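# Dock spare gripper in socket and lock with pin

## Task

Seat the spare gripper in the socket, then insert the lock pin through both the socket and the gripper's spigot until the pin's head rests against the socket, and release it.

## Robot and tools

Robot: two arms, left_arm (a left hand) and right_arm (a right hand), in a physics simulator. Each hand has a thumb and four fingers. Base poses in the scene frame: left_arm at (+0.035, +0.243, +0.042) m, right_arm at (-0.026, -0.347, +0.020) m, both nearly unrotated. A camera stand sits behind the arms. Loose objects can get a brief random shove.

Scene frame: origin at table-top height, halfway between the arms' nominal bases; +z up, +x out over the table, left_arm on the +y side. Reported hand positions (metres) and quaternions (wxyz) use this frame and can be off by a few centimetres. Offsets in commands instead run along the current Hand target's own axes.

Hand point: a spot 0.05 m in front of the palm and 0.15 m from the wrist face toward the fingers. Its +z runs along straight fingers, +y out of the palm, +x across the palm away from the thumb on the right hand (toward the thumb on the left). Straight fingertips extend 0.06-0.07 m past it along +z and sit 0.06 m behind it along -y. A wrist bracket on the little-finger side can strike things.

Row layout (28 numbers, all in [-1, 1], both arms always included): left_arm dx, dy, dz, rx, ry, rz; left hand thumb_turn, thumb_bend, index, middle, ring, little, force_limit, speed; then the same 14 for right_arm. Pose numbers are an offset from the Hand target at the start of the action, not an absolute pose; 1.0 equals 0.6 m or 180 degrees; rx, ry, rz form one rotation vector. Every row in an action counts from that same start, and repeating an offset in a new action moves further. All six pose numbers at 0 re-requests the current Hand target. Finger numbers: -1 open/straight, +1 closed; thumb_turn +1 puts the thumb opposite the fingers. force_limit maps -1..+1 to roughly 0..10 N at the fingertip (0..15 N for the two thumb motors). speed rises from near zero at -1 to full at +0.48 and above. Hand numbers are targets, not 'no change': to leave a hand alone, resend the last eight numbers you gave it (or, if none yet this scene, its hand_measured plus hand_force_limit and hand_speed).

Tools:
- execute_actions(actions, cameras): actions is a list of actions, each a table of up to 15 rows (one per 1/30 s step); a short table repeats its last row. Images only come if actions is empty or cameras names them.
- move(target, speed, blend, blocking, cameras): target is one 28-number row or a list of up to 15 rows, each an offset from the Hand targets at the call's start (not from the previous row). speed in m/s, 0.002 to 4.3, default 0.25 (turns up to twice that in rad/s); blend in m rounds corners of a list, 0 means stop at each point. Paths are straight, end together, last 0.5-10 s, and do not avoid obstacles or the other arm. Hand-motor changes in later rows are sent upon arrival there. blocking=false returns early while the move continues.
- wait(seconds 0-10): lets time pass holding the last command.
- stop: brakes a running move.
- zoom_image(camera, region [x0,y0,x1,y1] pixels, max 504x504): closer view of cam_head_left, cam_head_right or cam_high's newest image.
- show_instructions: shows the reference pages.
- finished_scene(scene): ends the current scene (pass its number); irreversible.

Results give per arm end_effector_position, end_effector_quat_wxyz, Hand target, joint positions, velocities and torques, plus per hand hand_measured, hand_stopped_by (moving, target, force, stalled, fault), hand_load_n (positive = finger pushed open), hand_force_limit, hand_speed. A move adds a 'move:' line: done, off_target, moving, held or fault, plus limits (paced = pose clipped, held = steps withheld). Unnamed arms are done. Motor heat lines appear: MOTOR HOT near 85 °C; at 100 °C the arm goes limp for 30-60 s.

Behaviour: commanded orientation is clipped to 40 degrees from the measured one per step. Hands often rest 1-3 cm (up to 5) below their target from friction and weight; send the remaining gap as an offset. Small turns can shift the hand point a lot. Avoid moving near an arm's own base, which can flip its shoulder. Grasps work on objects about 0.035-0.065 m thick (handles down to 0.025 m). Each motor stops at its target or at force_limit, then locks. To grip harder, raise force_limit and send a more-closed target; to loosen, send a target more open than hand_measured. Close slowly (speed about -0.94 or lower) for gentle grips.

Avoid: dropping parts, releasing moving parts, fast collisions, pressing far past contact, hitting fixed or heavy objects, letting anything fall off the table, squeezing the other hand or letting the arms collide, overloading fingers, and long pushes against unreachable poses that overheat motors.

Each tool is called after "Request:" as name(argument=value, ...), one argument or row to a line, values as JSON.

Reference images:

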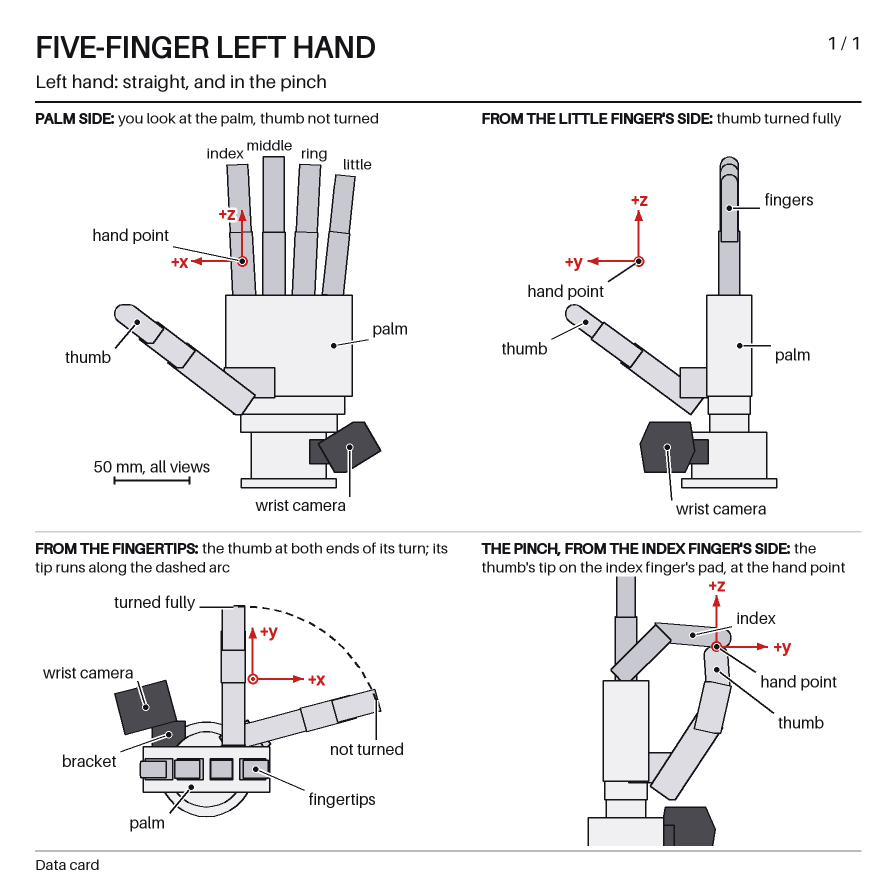

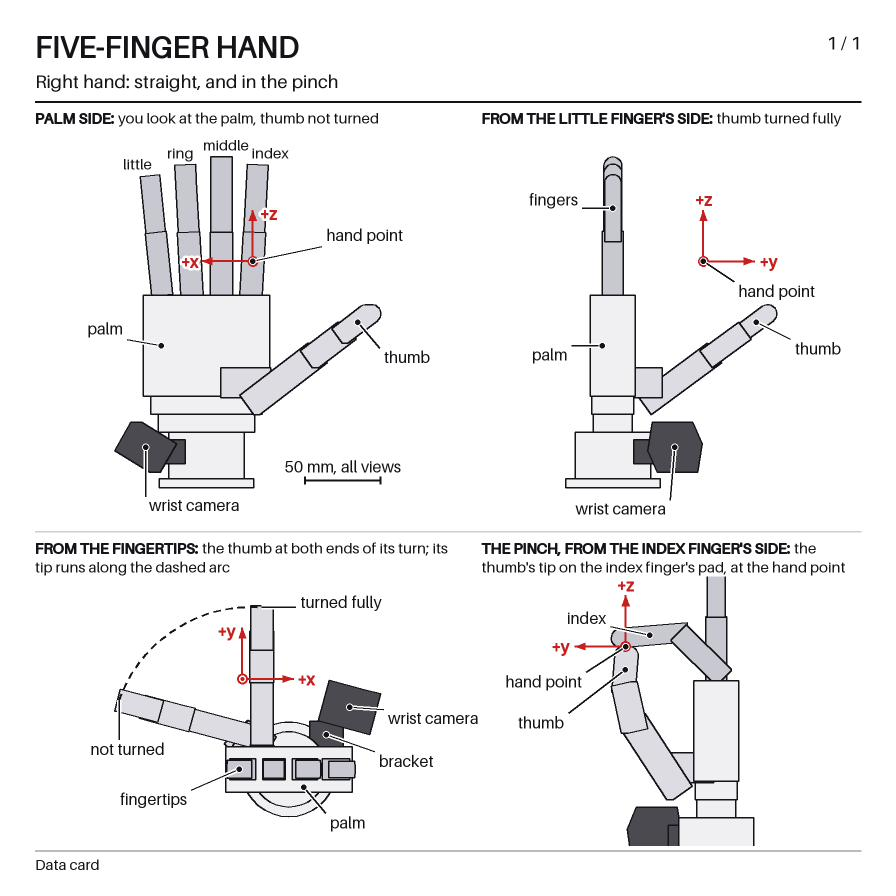

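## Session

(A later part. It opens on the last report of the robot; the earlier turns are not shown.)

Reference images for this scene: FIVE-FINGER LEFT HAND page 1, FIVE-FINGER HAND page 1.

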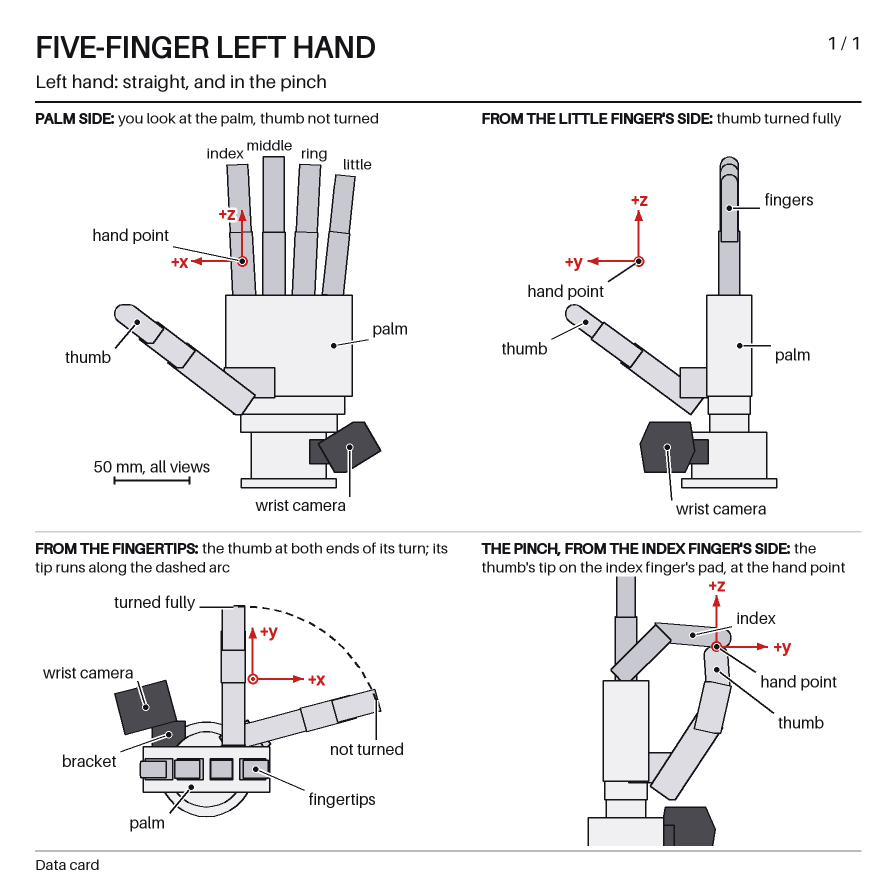

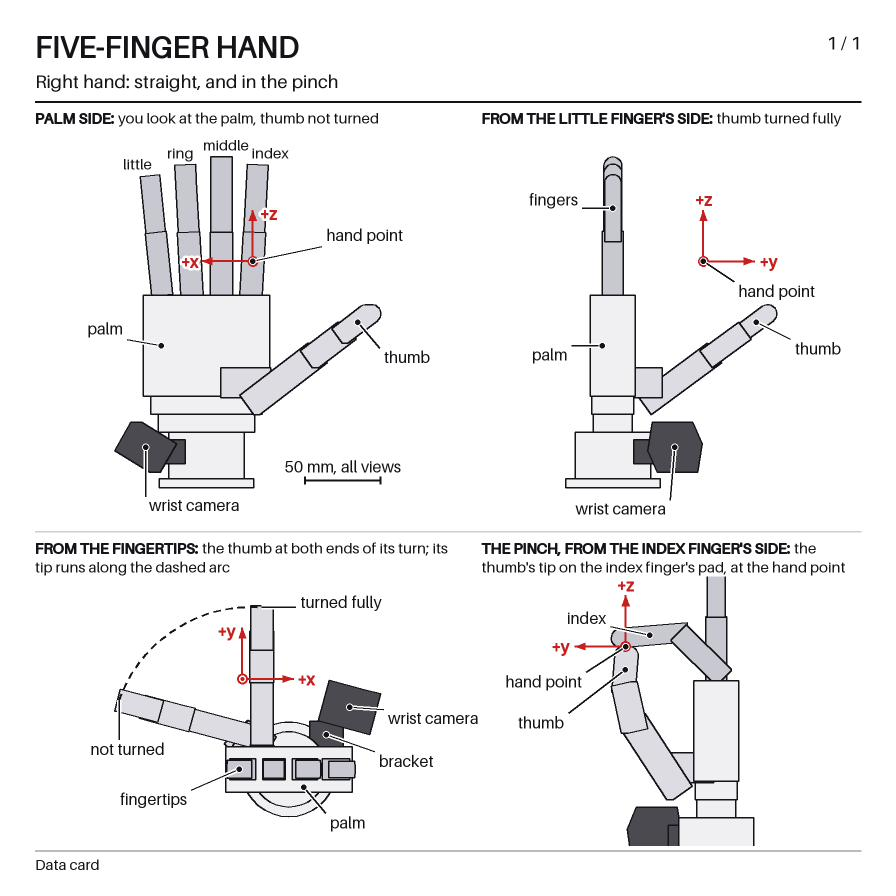

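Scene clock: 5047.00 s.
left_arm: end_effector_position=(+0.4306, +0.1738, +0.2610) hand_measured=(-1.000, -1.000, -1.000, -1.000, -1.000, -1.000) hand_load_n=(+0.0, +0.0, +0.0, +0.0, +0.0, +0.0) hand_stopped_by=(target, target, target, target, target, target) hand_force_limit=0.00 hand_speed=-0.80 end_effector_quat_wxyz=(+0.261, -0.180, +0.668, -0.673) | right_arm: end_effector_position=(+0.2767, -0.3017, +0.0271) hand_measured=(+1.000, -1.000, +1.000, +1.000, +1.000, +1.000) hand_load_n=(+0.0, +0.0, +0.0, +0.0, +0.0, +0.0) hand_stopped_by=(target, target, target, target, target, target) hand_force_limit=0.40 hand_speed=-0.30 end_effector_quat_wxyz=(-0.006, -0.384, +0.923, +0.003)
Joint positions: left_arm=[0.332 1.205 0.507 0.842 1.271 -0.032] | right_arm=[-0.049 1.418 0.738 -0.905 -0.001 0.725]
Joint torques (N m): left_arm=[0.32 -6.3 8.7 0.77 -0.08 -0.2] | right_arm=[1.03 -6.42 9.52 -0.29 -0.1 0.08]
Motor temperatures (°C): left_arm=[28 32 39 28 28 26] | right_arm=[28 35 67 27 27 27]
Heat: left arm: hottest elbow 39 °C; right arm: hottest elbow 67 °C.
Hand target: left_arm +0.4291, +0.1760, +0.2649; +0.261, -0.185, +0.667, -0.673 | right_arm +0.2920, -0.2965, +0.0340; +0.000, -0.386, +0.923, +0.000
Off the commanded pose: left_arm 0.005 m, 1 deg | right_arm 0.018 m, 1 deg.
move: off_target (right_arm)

Request:
move(
  target=[0,0,0,0,0,0,-1,-1,-1,-1,-1,-1,0,-0.8,-0.0082,-0.006,0.0167,0,0,0,1,-1,1,1,1,1,0.4,-0.3],
  speed=0.05,
  cameras=["cam_head_left","cam_high"],
)

Request:
zoom_image(
  camera="cam_head_left",
  region=[475, 255, 535, 315],
)

Request:
zoom_image(
  camera="cam_high",
  region=[140, 250, 200, 300],
)

Scene clock: 5057.37 s.
left_arm: end_effector_position=(+0.4306, +0.1738, +0.2610) hand_measured=(-1.000, -1.000, -1.000, -1.000, -1.000, -1.000) hand_load_n=(+0.0, +0.0, +0.0, +0.0, +0.0, +0.0) hand_stopped_by=(target, target, target, target, target, target) hand_force_limit=0.00 hand_speed=-0.80 end_effector_quat_wxyz=(+0.261, -0.180, +0.668, -0.673) | right_arm: end_effector_position=(+0.2764, -0.3007, +0.0186) hand_measured=(+1.000, -1.000, +1.000, +1.000, +1.000, +1.000) hand_load_n=(+0.0, +0.0, +0.0, +0.0, +0.0, +0.0) hand_stopped_by=(target, target, target, target, target, target) hand_force_limit=0.40 hand_speed=-0.30 end_effector_quat_wxyz=(-0.017, -0.383, +0.924, +0.008)
Joint positions: left_arm=[0.332 1.205 0.507 0.842 1.271 -0.032] | right_arm=[-0.047 1.451 0.742 -0.898 -0.001 0.729]
Joint torques (N m): left_arm=[0.38 -6.3 8.7 0.77 -0.08 -0.21] | right_arm=[0.97 -6.48 9.29 0.55 -0.1 0.09]
Motor temperatures (°C): left_arm=[28 32 39 28 28 26] | right_arm=[28 35 67 27 27 27]
Heat: left arm: hottest elbow 39 °C; right arm: hottest elbow 67 °C.
Hand target: left_arm +0.4291, +0.1760, +0.2649; +0.261, -0.185, +0.667, -0.673 | right_arm +0.2980, -0.2956, +0.0240; +0.000, -0.386, +0.923, +0.000
Off the commanded pose: left_arm 0.005 m, 1 deg | right_arm 0.023 m, 2 deg.
move: off_target (right_arm)
Images, in order (width x height): cam_head_left 672x504, cam_high 672x504.

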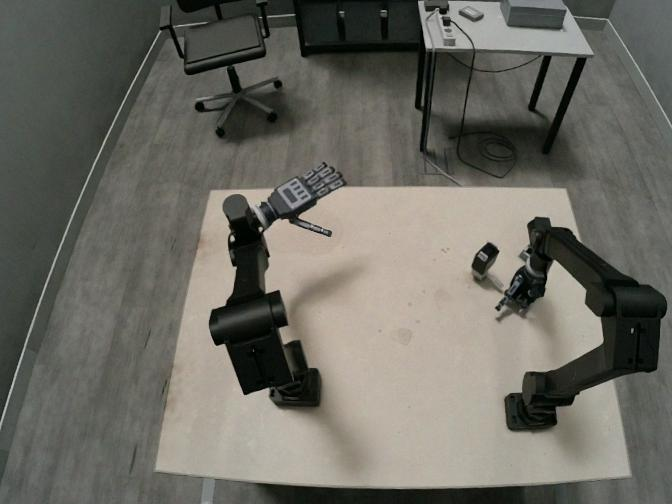

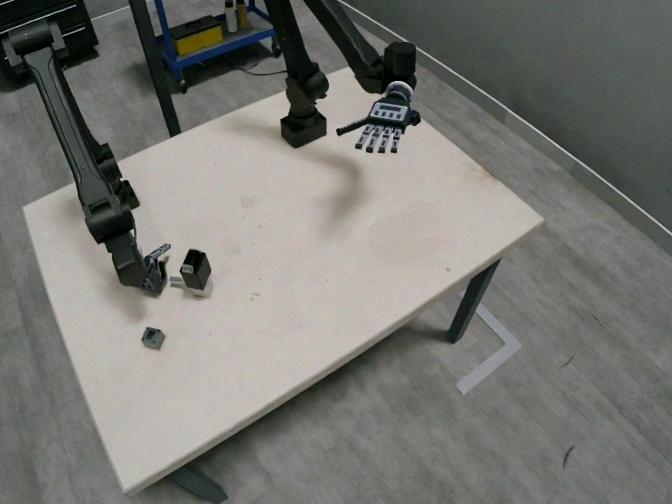

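Scaled by 8.400 from the camera's 672x504 image, which has a finer 960x720 frame.

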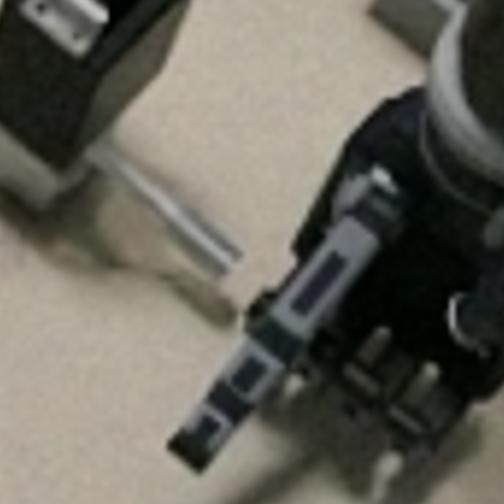

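Scaled by 8.400 from the camera's 672x504 image, which has a finer 960x720 frame.

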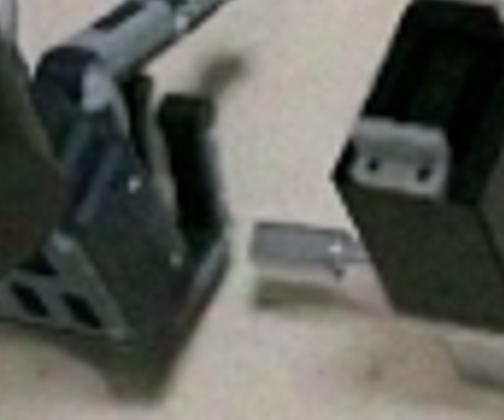

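Request:
move(
  target=[0,0,0,0,0,0,-1,-1,-1,-1,-1,-1,0,-0.8,-0.02,-0.006,-0.005,0,0,0,1,-1,1,1,1,1,0.4,-0.3],
  speed=0.04,
)

Scene clock: 5066.37 s.
left_arm: end_effector_position=(+0.4306, +0.1738, +0.2610) hand_measured=(-1.000, -1.000, -1.000, -1.000, -1.000, -1.000) hand_load_n=(+0.0, +0.0, -0.5, +0.0, +0.0, +0.0) hand_stopped_by=(target, target, target, target, target, target) hand_force_limit=0.00 hand_speed=-0.80 end_effector_quat_wxyz=(+0.261, -0.180, +0.668, -0.673) | right_arm: end_effector_position=(+0.2902, -0.2952, +0.0208) hand_measured=(+1.000, -1.000, +1.000, +1.000, +1.000, +1.000) hand_load_n=(+0.0, +0.0, +0.0, +0.0, +0.0, +0.0) hand_stopped_by=(target, target, target, target, target, target) hand_force_limit=0.40 hand_speed=-0.30 end_effector_quat_wxyz=(-0.012, -0.384, +0.923, +0.006)
Joint positions: left_arm=[0.332 1.205 0.507 0.842 1.271 -0.032] | right_arm=[-0.028 1.472 0.773 -0.898 -0.001 0.746]
Joint torques (N m): left_arm=[0.38 -6.3 8.7 0.77 -0.08 -0.2] | right_arm=[1.08 -7 9.52 0.09 -0.1 0.14]
Motor temperatures (°C): left_arm=[28 32 39 28 28 26] | right_arm=[28 35 68 27 27 27]
Heat: left arm: hottest elbow 39 °C; right arm: hottest elbow 68 °C.
Hand target: left_arm +0.4291, +0.1760, +0.2649; +0.261, -0.185, +0.667, -0.673 | right_arm +0.3089, -0.2896, +0.0269; +0.000, -0.386, +0.923, +0.001
Off the commanded pose: left_arm 0.005 m, 1 deg | right_arm 0.021 m, 2 deg.
move: off_target (right_arm)

Request:
wait(
  seconds=0,
  cameras=["cam_head_left","cam_high"],
)

Request:
zoom_image(
  camera="cam_head_left",
  region=[475, 255, 535, 315],
)

Request:
zoom_image(
  camera="cam_high",
  region=[140, 250, 200, 300],
)

Scene clock: 5070.77 s.
left_arm: end_effector_position=(+0.4306, +0.1738, +0.2610) hand_measured=(-1.000, -1.000, -1.000, -1.000, -1.000, -1.000) hand_load_n=(-0.5, +0.0, +0.0, +0.0, +0.0, +0.0) hand_stopped_by=(target, target, target, target, target, target) hand_force_limit=0.00 hand_speed=-0.80 end_effector_quat_wxyz=(+0.261, -0.180, +0.668, -0.673) | right_arm: end_effector_position=(+0.2902, -0.2952, +0.0208) hand_measured=(+1.000, -1.000, +1.000, +1.000, +1.000, +1.000) hand_load_n=(+0.0, -0.5, +0.0, +0.0, +0.0, +0.0) hand_stopped_by=(target, target, target, target, target, target) hand_force_limit=0.40 hand_speed=-0.30 end_effector_quat_wxyz=(-0.012, -0.383, +0.924, +0.006)
Joint positions: left_arm=[0.332 1.205 0.507 0.842 1.271 -0.032] | right_arm=[-0.028 1.472 0.773 -0.898 -0.001 0.747]
Joint torques (N m): left_arm=[0.38 -6.24 8.69 0.77 -0.08 -0.2] | right_arm=[0.91 -6.89 9.51 0.12 -0.09 0.08]
Motor temperatures (°C): left_arm=[28 32 39 28 28 26] | right_arm=[28 35 67 27 27 27]
Heat: left arm: hottest elbow 39 °C; right arm: hottest elbow 67 °C.
Hand target: left_arm +0.4291, +0.1760, +0.2649; +0.261, -0.185, +0.667, -0.673 | right_arm +0.3089, -0.2896, +0.0269; +0.000, -0.386, +0.923, +0.001
Off the commanded pose: left_arm 0.005 m, 1 deg | right_arm 0.021 m, 2 deg.
Images, in order (width x height): cam_head_left 672x504, cam_high 672x504.

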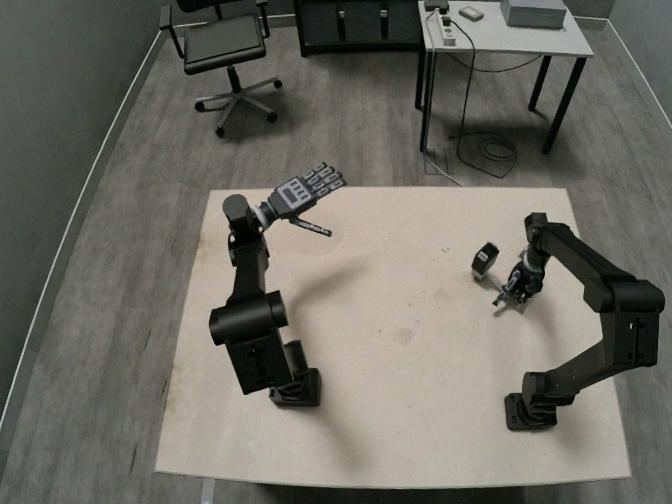

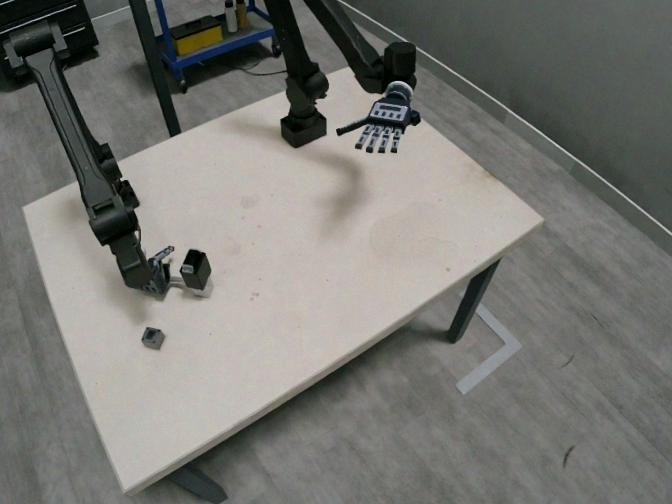

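Scaled by 8.400 from the camera's 672x504 image, which has a finer 960x720 frame.

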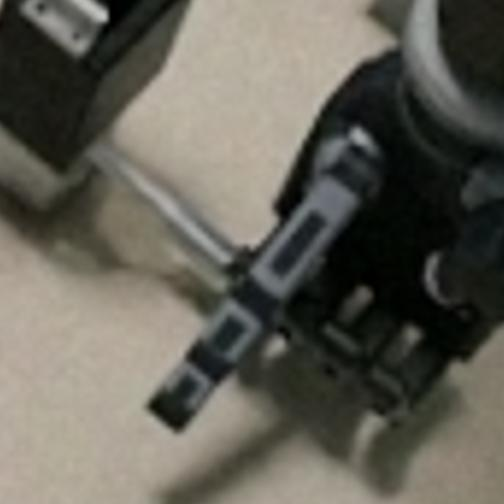

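Scaled by 8.400 from the camera's 672x504 image, which has a finer 960x720 frame.

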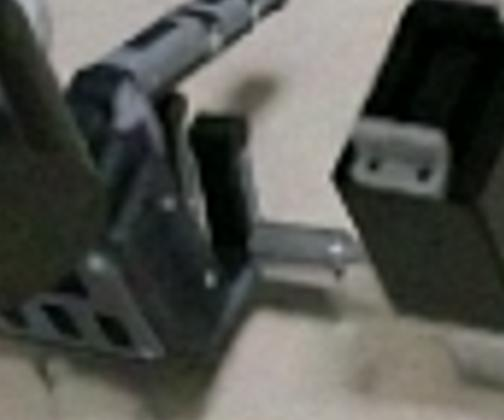

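Request:
move(
  target=[0,0,0,0,0,0,-1,-1,-1,-1,-1,-1,0,-0.8,-0.025,0.003,-0.005,0,0,0,1,-1,1,1,1,1,0.4,-0.3],
  speed=0.04,
)

Scene clock: 5076.07 s.
left_arm: end_effector_position=(+0.4306, +0.1738, +0.2610) hand_measured=(-1.000, -1.000, -1.000, -1.000, -1.000, -1.000) hand_load_n=(+0.0, +0.0, +0.0, +0.0, +0.0, +0.0) hand_stopped_by=(target, target, target, target, target, target) hand_force_limit=0.00 hand_speed=-0.80 end_effector_quat_wxyz=(+0.261, -0.180, +0.668, -0.673) | right_arm: end_effector_position=(+0.2894, -0.2929, +0.0205) hand_measured=(+1.000, -1.000, +1.000, +1.000, +1.000, +1.000) hand_load_n=(+0.0, +0.0, -0.5, +0.0, +0.0, +0.5) hand_stopped_by=(target, target, target, target, target, target) hand_force_limit=0.40 hand_speed=-0.30 end_effector_quat_wxyz=(-0.023, -0.382, +0.924, +0.005)
Joint positions: left_arm=[0.332 1.205 0.507 0.842 1.271 -0.032] | right_arm=[-0.015 1.483 0.784 -0.918 0.01 0.763]
Joint torques (N m): left_arm=[0.38 -6.3 8.7 0.76 -0.08 -0.21] | right_arm=[2.67 -7.12 10.78 0.39 -0.64 0.22]
Motor temperatures (°C): left_arm=[28 32 39 28 28 26] | right_arm=[28 35 67 27 27 27]
Heat: left arm: hottest elbow 39 °C; right arm: hottest elbow 67 °C.
Hand target: left_arm +0.4291, +0.1760, +0.2649; +0.261, -0.185, +0.667, -0.673 | right_arm +0.3184, -0.2776, +0.0300; +0.000, -0.386, +0.923, +0.001
Off the commanded pose: left_arm 0.005 m, 1 deg | right_arm 0.034 m, 3 deg.
move: off_target (right_arm)

Request:
move(
  target=[0,0,0,0,0,0,-1,-1,-1,-1,-1,-1,0,-0.8,-0.025,0,-0.006,0,0,0,1,-1,1,1,1,1,0.4,-0.3],
  speed=0.04,
)

Scene clock: 5081.97 s.
left_arm: end_effector_position=(+0.4306, +0.1738, +0.2610) hand_measured=(-1.000, -1.000, -1.000, -1.000, -1.000, -1.000) hand_load_n=(+0.0, +0.0, +0.0, +0.0, +0.0, +0.0) hand_stopped_by=(target, target, target, target, target, target) hand_force_limit=0.00 hand_speed=-0.80 end_effector_quat_wxyz=(+0.261, -0.180, +0.668, -0.673) | right_arm: end_effector_position=(+0.2878, -0.2910, +0.0206) hand_measured=(+1.000, -1.000, +1.000, +1.000, +1.000, +1.000) hand_load_n=(+0.0, +0.0, -0.5, +0.0, +0.5, +0.0) hand_stopped_by=(target, target, target, target, target, target) hand_force_limit=0.40 hand_speed=-0.30 end_effector_quat_wxyz=(-0.039, -0.380, +0.924, +0.004)
Joint positions: left_arm=[0.332 1.205 0.507 0.842 1.271 -0.032] | right_arm=[-0.002 1.498 0.801 -0.949 0.023 0.779]
Joint torques (N m): left_arm=[0.38 -6.24 8.7 0.79 -0.08 -0.2] | right_arm=[4.07 -7.18 11.97 0.87 -1.27 0.36]
Motor temperatures (°C): left_arm=[28 32 39 28 28 26] | right_arm=[28 35 66 27 27 27]
Heat: left arm: hottest elbow 39 °C; right arm: hottest elbow 66 °C.
Hand target: left_arm +0.4291, +0.1760, +0.2649; +0.261, -0.185, +0.667, -0.673 | right_arm +0.3288, -0.2669, +0.0335; +0.000, -0.386, +0.923, +0.000
Off the commanded pose: left_arm 0.005 m, 1 deg | right_arm 0.049 m, 5 deg.
move: off_target (right_arm)

Request:
move(
  target=[0,0,0,0,0,0,-1,-1,-1,-1,-1,-1,0,-0.8,-0.025,-0.004,-0.006,0,0,0,1,-1,1,1,1,1,0.4,-0.3],
  speed=0.04,
  cameras=["cam_head_left","cam_high"],
)

Request:
zoom_image(
  camera="cam_head_left",
  region=[475, 255, 535, 315],
)

Request:
zoom_image(
  camera="cam_high",
  region=[160, 250, 220, 300],
)

Scene clock: 5093.67 s.
left_arm: end_effector_position=(+0.4306, +0.1738, +0.2610) hand_measured=(-1.000, -1.000, -1.000, -1.000, -1.000, -1.000) hand_load_n=(+0.0, +0.0, +0.0, +0.0, +0.0, +0.0) hand_stopped_by=(target, target, target, target, target, target) hand_force_limit=0.00 hand_speed=-0.80 end_effector_quat_wxyz=(+0.261, -0.180, +0.668, -0.673) | right_arm: end_effector_position=(+0.2874, -0.2902, +0.0212) hand_measured=(+1.000, -1.000, +1.000, +1.000, +1.000, +1.000) hand_load_n=(+0.0, +0.0, -0.5, +0.0, +0.0, +0.0) hand_stopped_by=(target, target, target, target, target, target) hand_force_limit=0.40 hand_speed=-0.30 end_effector_quat_wxyz=(-0.055, -0.380, +0.923, +0.005)
Joint positions: left_arm=[0.332 1.205 0.507 0.842 1.271 -0.032] | right_arm=[0.006 1.517 0.822 -0.982 0.033 0.788]
Joint torques (N m): left_arm=[0.44 -6.3 8.7 0.77 -0.08 -0.2] | right_arm=[5.19 -7.41 13.09 1.17 -1.8 0.47]
Motor temperatures (°C): left_arm=[28 32 39 28 28 26] | right_arm=[28 36 67 27 29 27]
Heat: left arm: hottest elbow 39 °C; right arm: hottest elbow 67 °C.
Hand target: left_arm +0.4291, +0.1760, +0.2649; +0.261, -0.185, +0.667, -0.673 | right_arm +0.3411, -0.2579, +0.0371; +0.000, -0.386, +0.923, +0.001
Off the commanded pose: left_arm 0.005 m, 1 deg | right_arm 0.065 m, 6 deg.
move: off_target (right_arm)
Images, in order (width x height): cam_head_left 672x504, cam_high 672x504.

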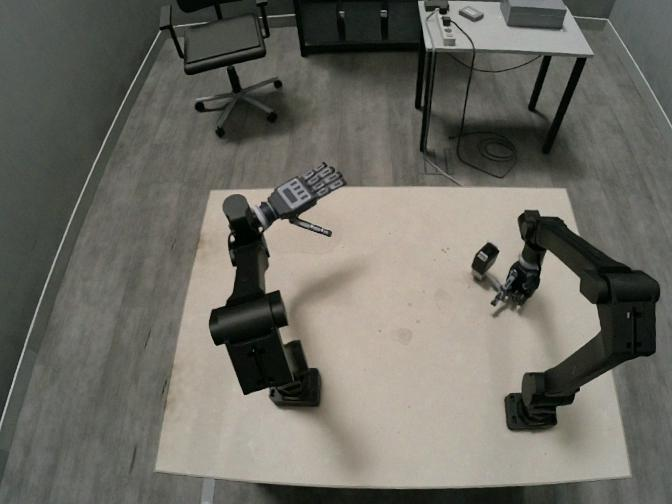

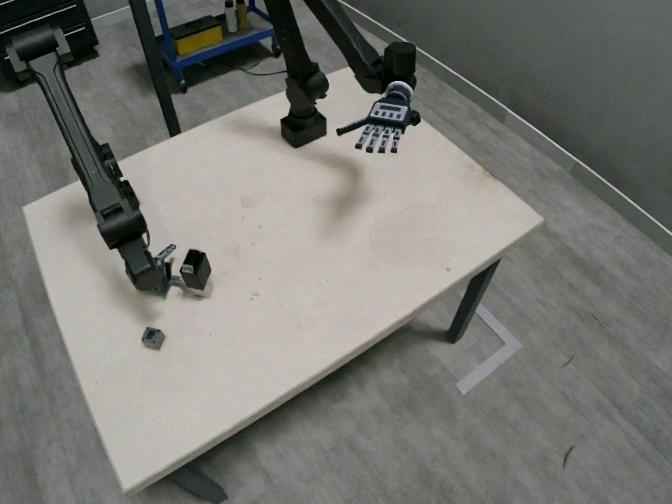

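Scaled by 8.400 from the camera's 672x504 image, which has a finer 960x720 frame.

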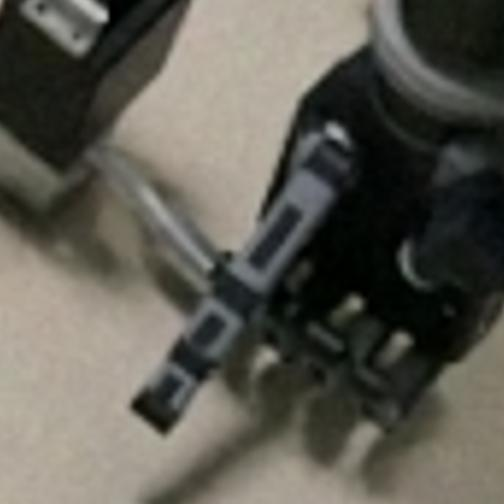

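Scaled by 8.400 from the camera's 672x504 image, which has a finer 960x720 frame.

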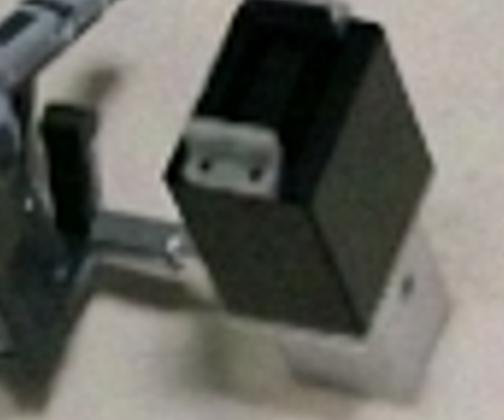

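Request:
move(
  target=[0,0,0,0,0,0,-1,-1,-1,-1,-1,-1,0,-0.8,0.0048,-0.0188,0,0,0,0,1,-1,1,1,1,1,0.4,-0.3],
  speed=0.04,
)

Scene clock: 5138.73 s.
left_arm: end_effector_position=(+0.4306, +0.1738, +0.2610) hand_measured=(-1.000, -1.000, -1.000, -1.000, -1.000, -1.000) hand_load_n=(+0.0, +0.0, -0.5, +0.0, +0.0, +0.0) hand_stopped_by=(target, target, target, target, target, target) hand_force_limit=0.00 hand_speed=-0.80 end_effector_quat_wxyz=(+0.261, -0.180, +0.668, -0.673) | right_arm: end_effector_position=(+0.2878, -0.2909, +0.0210) hand_measured=(+1.000, -1.000, +1.000, +1.000, +1.000, +1.000) hand_load_n=(+0.0, +0.0, -0.5, +0.0, +0.0, +0.5) hand_stopped_by=(target, target, target, target, target, target) hand_force_limit=0.40 hand_speed=-0.30 end_effector_quat_wxyz=(-0.062, -0.383, +0.921, +0.007)
Joint positions: left_arm=[0.332 1.205 0.507 0.842 1.271 -0.032] | right_arm=[0.006 1.528 0.832 -0.994 0.036 0.781]
Joint torques (N m): left_arm=[0.38 -6.24 8.69 0.77 -0.08 -0.2] | right_arm=[2.55 -7.59 13.65 1.5 -1.82 0.26]
Motor temperatures (°C): left_arm=[28 32 39 28 28 26] | right_arm=[28 36 76 27 35 28]
Heat: left arm: hottest elbow 39 °C; right arm: hottest elbow 76 °C.
Hand target: left_arm +0.4291, +0.1760, +0.2649; +0.261, -0.185, +0.667, -0.673 | right_arm +0.3472, -0.2680, +0.0371; +0.000, -0.386, +0.923, +0.000
Off the commanded pose: left_arm 0.005 m, 1 deg | right_arm 0.066 m, 7 deg.
move: off_target (right_arm)

Request:
move(
  target=[0,0,0,0,0,0,-1,-1,-1,-1,-1,-1,0,-0.8,0.08,0.0323,0.012,0,0,0,1,-1,1,1,1,1,0.4,-0.3],
  speed=0.06,
  cameras=["cam_head_left","cam_head_right","cam_high"],
)

Request:
zoom_image(
  camera="cam_head_left",
  region=[465, 235, 515, 295],
)

Request:
zoom_image(
  camera="cam_high",
  region=[165, 240, 225, 300],
)

Request:
zoom_image(
  camera="cam_head_right",
  region=[470, 235, 520, 295],
)

Scene clock: 5148.27 s.
left_arm: end_effector_position=(+0.4306, +0.1738, +0.2610) hand_measured=(-1.000, -1.000, -1.000, -1.000, -1.000, -1.000) hand_load_n=(+0.0, +0.0, +0.0, +0.5, +0.0, -0.5) hand_stopped_by=(target, target, target, target, target, target) hand_force_limit=0.00 hand_speed=-0.80 end_effector_quat_wxyz=(+0.261, -0.180, +0.668, -0.673) | right_arm: end_effector_position=(+0.2863, -0.2910, +0.0207) hand_measured=(+1.000, -1.000, +1.000, +1.000, +1.000, +1.000) hand_load_n=(+0.0, +0.0, +0.0, +0.0, +0.0, +0.5) hand_stopped_by=(target, target, target, target, target, target) hand_force_limit=0.40 hand_speed=-0.30 end_effector_quat_wxyz=(-0.029, -0.385, +0.922, +0.001)
Joint positions: left_arm=[0.332 1.205 0.507 0.842 1.271 -0.032] | right_arm=[-0.003 1.481 0.783 -0.928 0.02 0.768]
Joint torques (N m): left_arm=[0.38 -6.24 8.7 0.77 -0.08 -0.21] | right_arm=[-0.79 -9.29 6.75 0.88 -0.95 -0.12]
Motor temperatures (°C): left_arm=[28 32 39 28 28 26] | right_arm=[28 36 78 27 36 28]
Heat: left arm: hottest elbow 39 °C; right arm: hottest elbow 78 °C.
Hand target: left_arm +0.4291, +0.1760, +0.2649; +0.261, -0.185, +0.667, -0.673 | right_arm +0.2996, -0.2885, +0.0299; +0.000, -0.386, +0.923, +0.000
Off the commanded pose: left_arm 0.005 m, 1 deg | right_arm 0.016 m, 3 deg.
move: off_target (right_arm)

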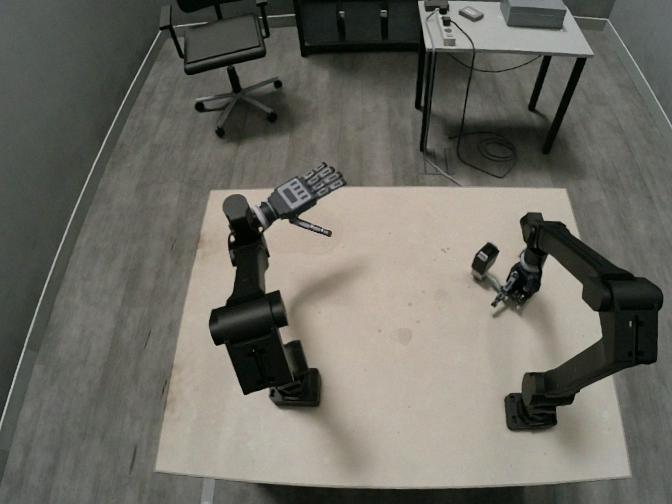

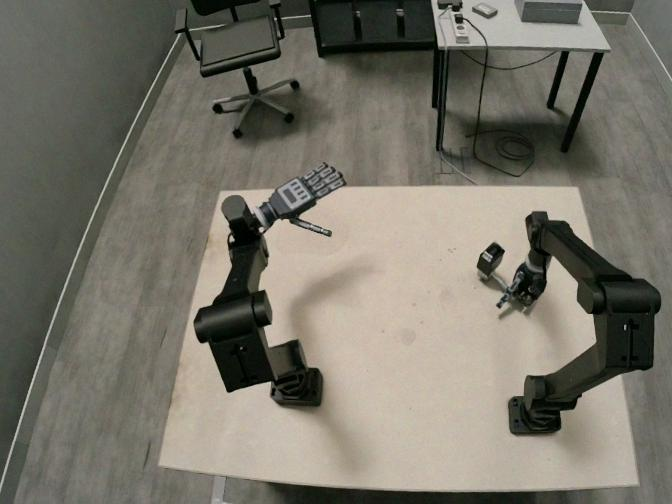

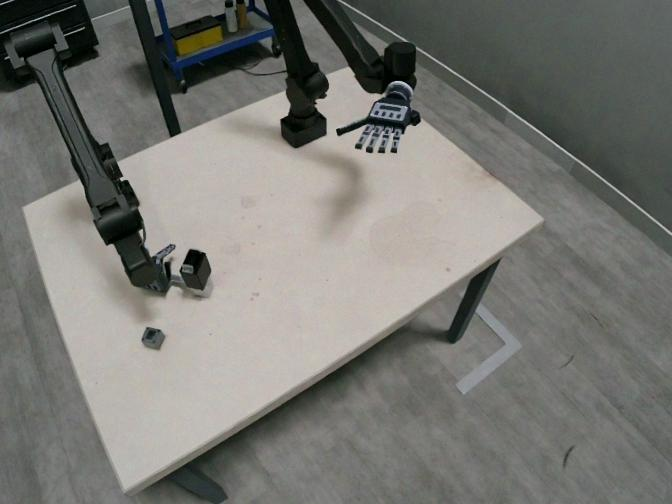

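Scaled by 8.400 from the camera's 672x504 image, which has a finer 960x720 frame.

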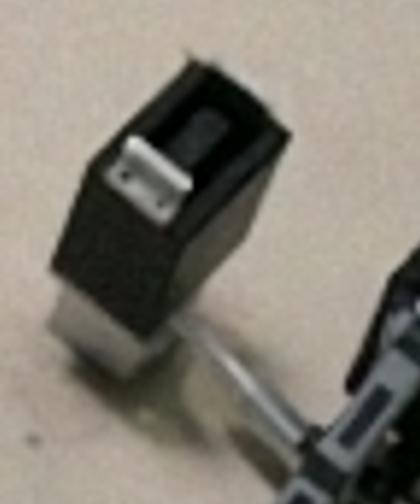

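Scaled by 8.400 from the camera's 672x504 image, which has a finer 960x720 frame.

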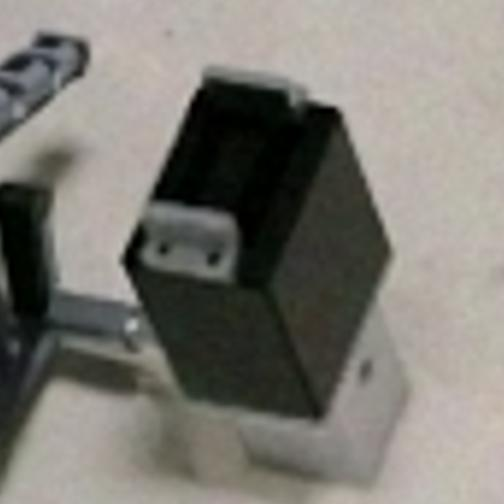

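Scaled by 8.400 from the camera's 672x504 image, which has a finer 960x720 frame.

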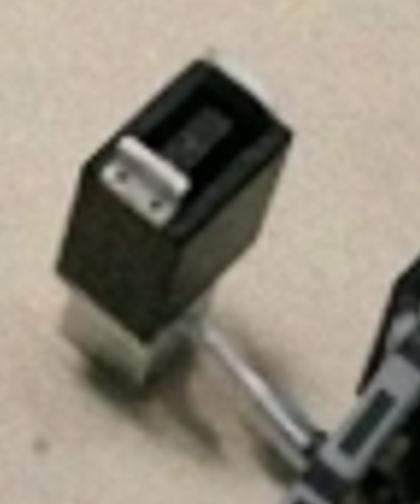

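Request:
move(
  target=[
    [0,0,0,0,0,0,-1,-1,-1,-1,-1,-1,0,-0.8,0.1002,-0.0005,-0.01,0,0,0,1,-1,1,1,1,1,0.4,-0.3],
    [0,0,0,0,0,0,-1,-1,-1,-1,-1,-1,0,-0.8,0.177,-0.0342,-0.1333,0,0,0,1,-1,1,1,1,1,0.4,-0.3],
  ],
  speed=0.1,
  blend=[0.02,0],
  cameras=["cam_head_left","cam_head_right","cam_high"],
)

Request:
zoom_image(
  camera="cam_head_left",
  region=[465, 236, 510, 296],
)

Request:
zoom_image(
  camera="cam_high",
  region=[165, 242, 220, 302],
)

Request:
zoom_image(
  camera="cam_head_right",
  region=[470, 236, 515, 296],
)

Scene clock: 5215.03 s.
left_arm: end_effector_position=(+0.4306, +0.1738, +0.2610) hand_measured=(-1.000, -1.000, -1.000, -1.000, -1.000, -1.000) hand_load_n=(+0.0, +0.0, +0.0, -0.5, +0.0, +0.0) hand_stopped_by=(target, target, target, target, target, target) hand_force_limit=0.00 hand_speed=-0.80 end_effector_quat_wxyz=(+0.261, -0.180, +0.668, -0.673) | right_arm: end_effector_position=(+0.2243, -0.3694, +0.0926) hand_measured=(+1.000, -1.000, +1.000, +1.000, +1.000, +1.000) hand_load_n=(+0.5, +0.0, +0.0, +0.0, +0.0, +0.0) hand_stopped_by=(target, target, target, target, target, target) hand_force_limit=0.40 hand_speed=-0.30 end_effector_quat_wxyz=(-0.019, -0.387, +0.922, +0.014)
Joint positions: left_arm=[0.332 1.205 0.507 0.842 1.271 -0.032] | right_arm=[-0.296 1.222 0.759 -1.155 0.004 0.471]
Joint torques (N m): left_arm=[0.38 -6.3 8.69 0.77 -0.08 -0.2] | right_arm=[-2.32 -6.65 10.88 -0.36 -0.22 -0.18]
Motor temperatures (°C): left_arm=[28 32 39 28 28 26] | right_arm=[28 36 64 27 32 27]
Heat: left arm: hottest elbow 39 °C; right arm: hottest elbow 64 °C.
Hand target: left_arm +0.4291, +0.1760, +0.2649; +0.261, -0.185, +0.667, -0.673 | right_arm +0.2396, -0.3786, +0.1098; +0.000, -0.386, +0.923, +0.000
Off the commanded pose: left_arm 0.005 m, 1 deg | right_arm 0.025 m, 3 deg.
move: off_target (right_arm)

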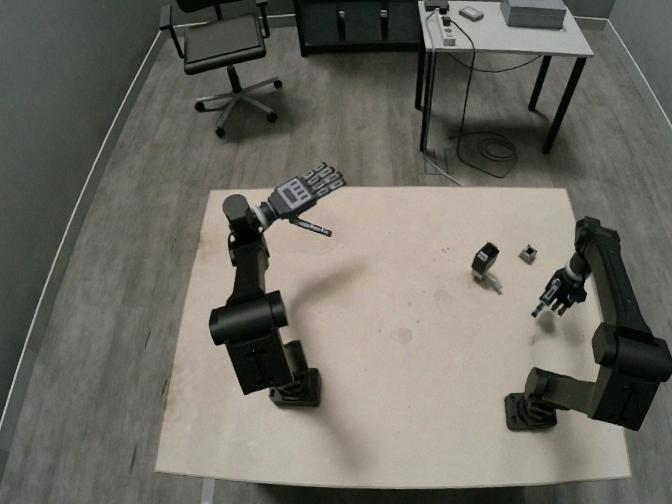

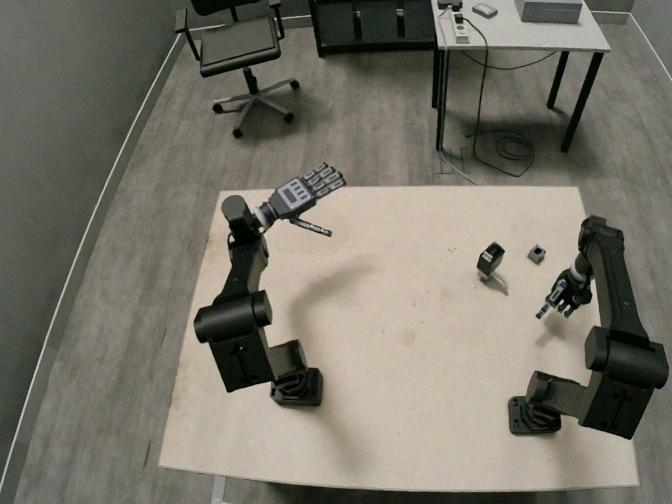

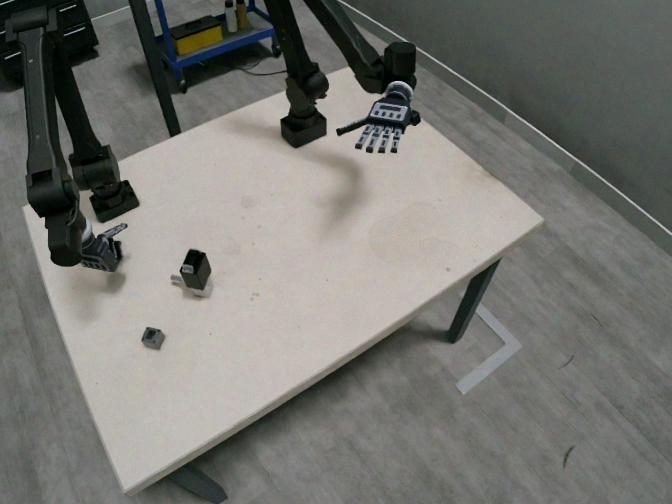

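Scaled by 8.400 from the camera's 672x504 image, which has a finer 960x720 frame.

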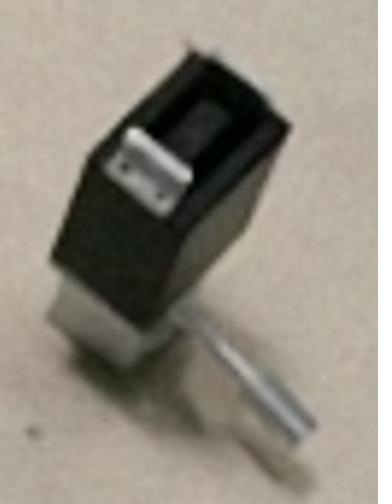

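Scaled by 8.400 from the camera's 672x504 image, which has a finer 960x720 frame.

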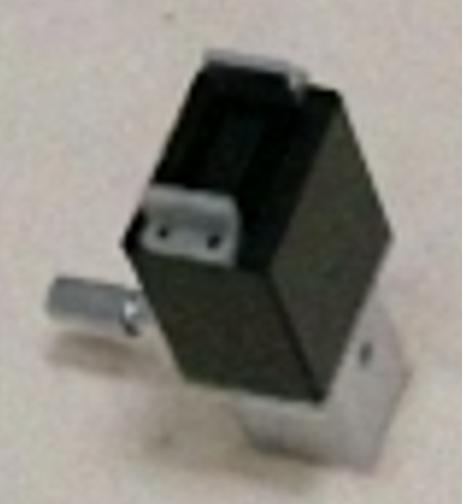

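Scaled by 8.400 from the camera's 672x504 image, which has a finer 960x720 frame.

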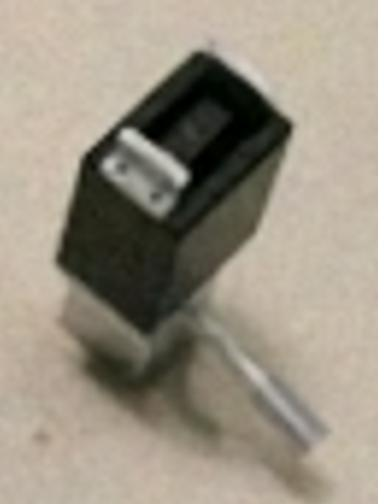

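Request:
zoom_image(
  camera="cam_head_left",
  region=[510, 235, 545, 270],
)

Request:
zoom_image(
  camera="cam_high",
  region=[135, 320, 170, 355],
)

Request:
zoom_image(
  camera="cam_high",
  region=[180, 270, 220, 300],
)

Scaled by 14.400 from the camera's 672x504 image, which has a finer 960x720 frame.

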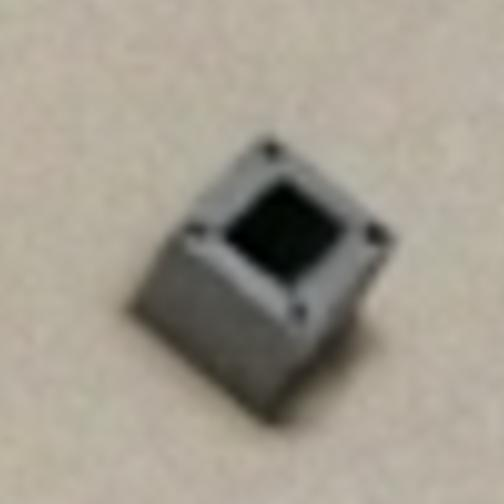

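Scaled by 14.400 from the camera's 672x504 image, which has a finer 960x720 frame.

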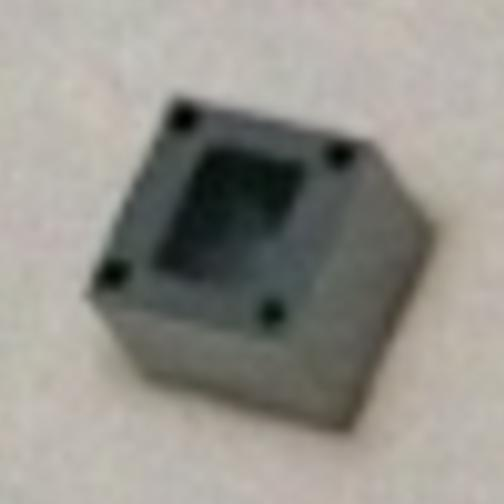

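Scaled by 12.600 from the camera's 672x504 image, which has a finer 960x720 frame.

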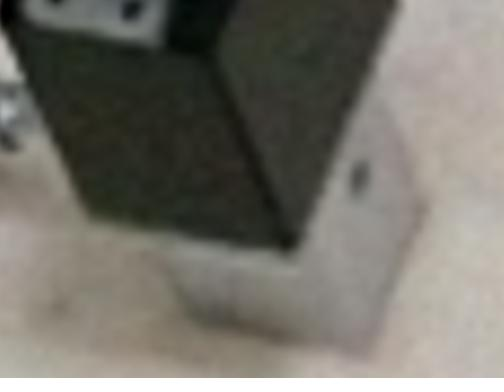

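Request:
zoom_image(
  camera="cam_high",
  region=[164, 264, 194, 294],
)

Request:
zoom_image(
  camera="cam_head_left",
  region=[478, 262, 508, 292],
)

Scaled by 16.800 from the camera's 672x504 image, which has a finer 960x720 frame.

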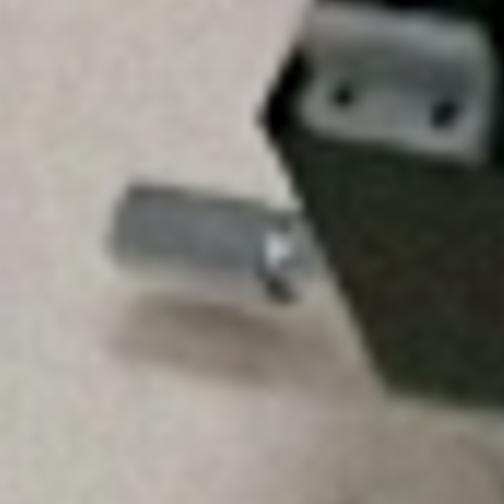

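Scaled by 16.800 from the camera's 672x504 image, which has a finer 960x720 frame.

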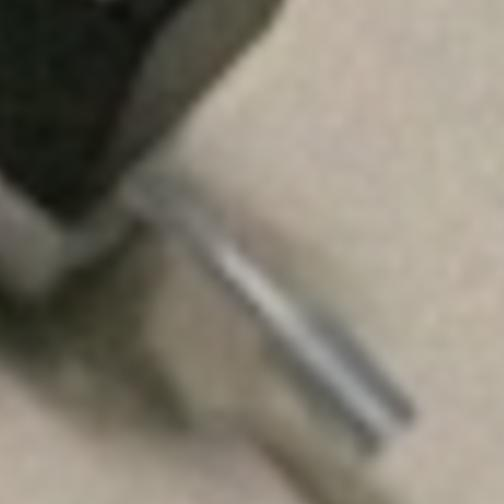

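Request:
move(
  target=[
    [0,0,0,0,0,0,-1,-1,-1,-1,-1,-1,0,-0.8,-0.1122,0.049,0.0163,0,0,0,1,-1,1,1,1,1,0.4,-0.3],
    [0,0,0,0,0,0,-1,-1,-1,-1,-1,-1,0,-0.8,-0.1122,0.049,0.133,0,0,0,1,-1,1,1,1,1,0.4,-0.3],
    [0,0,0,0,0,0,-1,-1,-1,-1,-1,-1,0,-0.8,-0.1383,0.0463,0.1447,0,0,0,1,-1,1,1,1,1,0.4,-0.3],
    [0,0,0,0,0,0,-1,-1,-1,-1,-1,-1,0,-0.8,-0.1675,0.0332,0.1347,0,0,0,1,-1,1,1,1,1,0.4,-0.3],
  ],
  speed=[0.12,0.08,0.05,0.05],
  blend=[0.02,0.005,0.003,0],
)

Scene clock: 5304.10 s.
left_arm: end_effector_position=(+0.4306, +0.1738, +0.2610) hand_measured=(-1.000, -1.000, -1.000, -1.000, -1.000, -1.000) hand_load_n=(+0.0, +0.0, +0.0, +0.0, +0.0, +0.0) hand_stopped_by=(target, target, target, target, target, target) hand_force_limit=0.00 hand_speed=-0.80 end_effector_quat_wxyz=(+0.261, -0.180, +0.668, -0.673) | right_arm: end_effector_position=(+0.2795, -0.2976, +0.0231) hand_measured=(+1.000, -1.000, +1.000, +1.000, +1.000, +1.000) hand_load_n=(+0.0, +0.0, +0.0, +0.0, +0.0, +0.0) hand_stopped_by=(target, target, target, target, target, target) hand_force_limit=0.40 hand_speed=-0.30 end_effector_quat_wxyz=(-0.008, -0.384, +0.923, +0.006)
Joint positions: left_arm=[0.332 1.205 0.507 0.842 1.271 -0.032] | right_arm=[-0.039 1.437 0.743 -0.896 -0.004 0.736]
Joint torques (N m): left_arm=[0.32 -6.3 8.69 0.77 -0.08 -0.2] | right_arm=[1.08 -6.59 9.4 -0.05 0.07 0.07]
Motor temperatures (°C): left_arm=[28 32 39 28 28 26] | right_arm=[28 36 75 27 29 27]
Heat: left arm: hottest elbow 39 °C; right arm: hottest elbow 75 °C.
Hand target: left_arm +0.4291, +0.1760, +0.2649; +0.261, -0.185, +0.667, -0.673 | right_arm +0.2960, -0.2930, +0.0291; +0.000, -0.386, +0.923, +0.000
Off the commanded pose: left_arm 0.005 m, 1 deg | right_arm 0.018 m, 1 deg.
move: off_target (right_arm)

Request:
move(
  target=[0,0,0,0,0,0,-1,-1,-1,-1,-1,-1,0,-0.8,-0.023,-0.002,0.003,0,0,0,1,-1,1,1,1,1,0.4,-0.3],
  speed=0.04,
)

Scene clock: 5307.87 s.
left_arm: end_effector_position=(+0.4306, +0.1738, +0.2610) hand_measured=(-1.000, -1.000, -1.000, -1.000, -1.000, -1.000) hand_load_n=(+0.0, +0.0, +0.0, +0.0, +0.0, +0.0) hand_stopped_by=(target, target, target, target, target, target) hand_force_limit=0.00 hand_speed=-0.80 end_effector_quat_wxyz=(+0.261, -0.180, +0.668, -0.673) | right_arm: end_effector_position=(+0.2861, -0.2907, +0.0201) hand_measured=(+1.000, -1.000, +1.000, +1.000, +1.000, +1.000) hand_load_n=(+0.0, +0.0, +0.0, +0.0, +0.0, +0.0) hand_stopped_by=(target, target, target, target, target, target) hand_force_limit=0.40 hand_speed=-0.30 end_effector_quat_wxyz=(-0.012, -0.384, +0.923, +0.006)
Joint positions: left_arm=[0.332 1.205 0.507 0.842 1.271 -0.032] | right_arm=[-0.015 1.464 0.762 -0.896 -0.002 0.758]
Joint torques (N m): left_arm=[0.38 -6.24 8.69 0.76 -0.08 -0.21] | right_arm=[1.14 -7 9.78 0.05 -0.04 0.13]
Motor temperatures (°C): left_arm=[28 32 39 28 28 26] | right_arm=[28 36 74 27 29 27]
Heat: left arm: hottest elbow 39 °C; right arm: hottest elbow 74 °C.
Hand target: left_arm +0.4291, +0.1760, +0.2649; +0.261, -0.185, +0.667, -0.673 | right_arm +0.3064, -0.2839, +0.0272; +0.000, -0.386, +0.923, +0.001
Off the commanded pose: left_arm 0.005 m, 1 deg | right_arm 0.023 m, 2 deg.
move: off_target (right_arm)

Request:
move(
  target=[0,0,0,0,0,0,-1,-1,-1,-1,-1,-1,0,-0.8,-0.0166,-0.0066,-0.005,0,0,0,1,-1,1,1,1,1,0.4,-0.3],
  speed=0.04,
)

Scene clock: 5314.70 s.
left_arm: end_effector_position=(+0.4306, +0.1738, +0.2610) hand_measured=(-1.000, -1.000, -1.000, -1.000, -1.000, -1.000) hand_load_n=(+0.0, +0.0, +0.0, +0.0, -0.5, +0.0) hand_stopped_by=(target, target, target, target, target, target) hand_force_limit=0.00 hand_speed=-0.80 end_effector_quat_wxyz=(+0.261, -0.180, +0.668, -0.673) | right_arm: end_effector_position=(+0.2879, -0.2920, +0.0204) hand_measured=(+1.000, -1.000, +1.000, +1.000, +1.000, +1.000) hand_load_n=(+0.0, +0.0, -0.5, +0.0, +0.0, +0.0) hand_stopped_by=(target, target, target, target, target, target) hand_force_limit=0.40 hand_speed=-0.30 end_effector_quat_wxyz=(-0.022, -0.383, +0.923, +0.006)
Joint positions: left_arm=[0.332 1.205 0.507 0.842 1.271 -0.032] | right_arm=[-0.015 1.48 0.78 -0.916 0.006 0.761]
Joint torques (N m): left_arm=[0.44 -6.3 8.7 0.77 -0.08 -0.2] | right_arm=[2.2 -6.95 10.8 0.28 -0.44 0.23]
Motor temperatures (°C): left_arm=[28 32 39 28 28 26] | right_arm=[28 36 72 27 29 27]
Heat: left arm: hottest elbow 39 °C; right arm: hottest elbow 72 °C.
Hand target: left_arm +0.4291, +0.1760, +0.2649; +0.261, -0.185, +0.667, -0.673 | right_arm +0.3163, -0.2797, +0.0302; +0.000, -0.386, +0.923, +0.000
Off the commanded pose: left_arm 0.005 m, 1 deg | right_arm 0.032 m, 3 deg.
move: off_target (right_arm)


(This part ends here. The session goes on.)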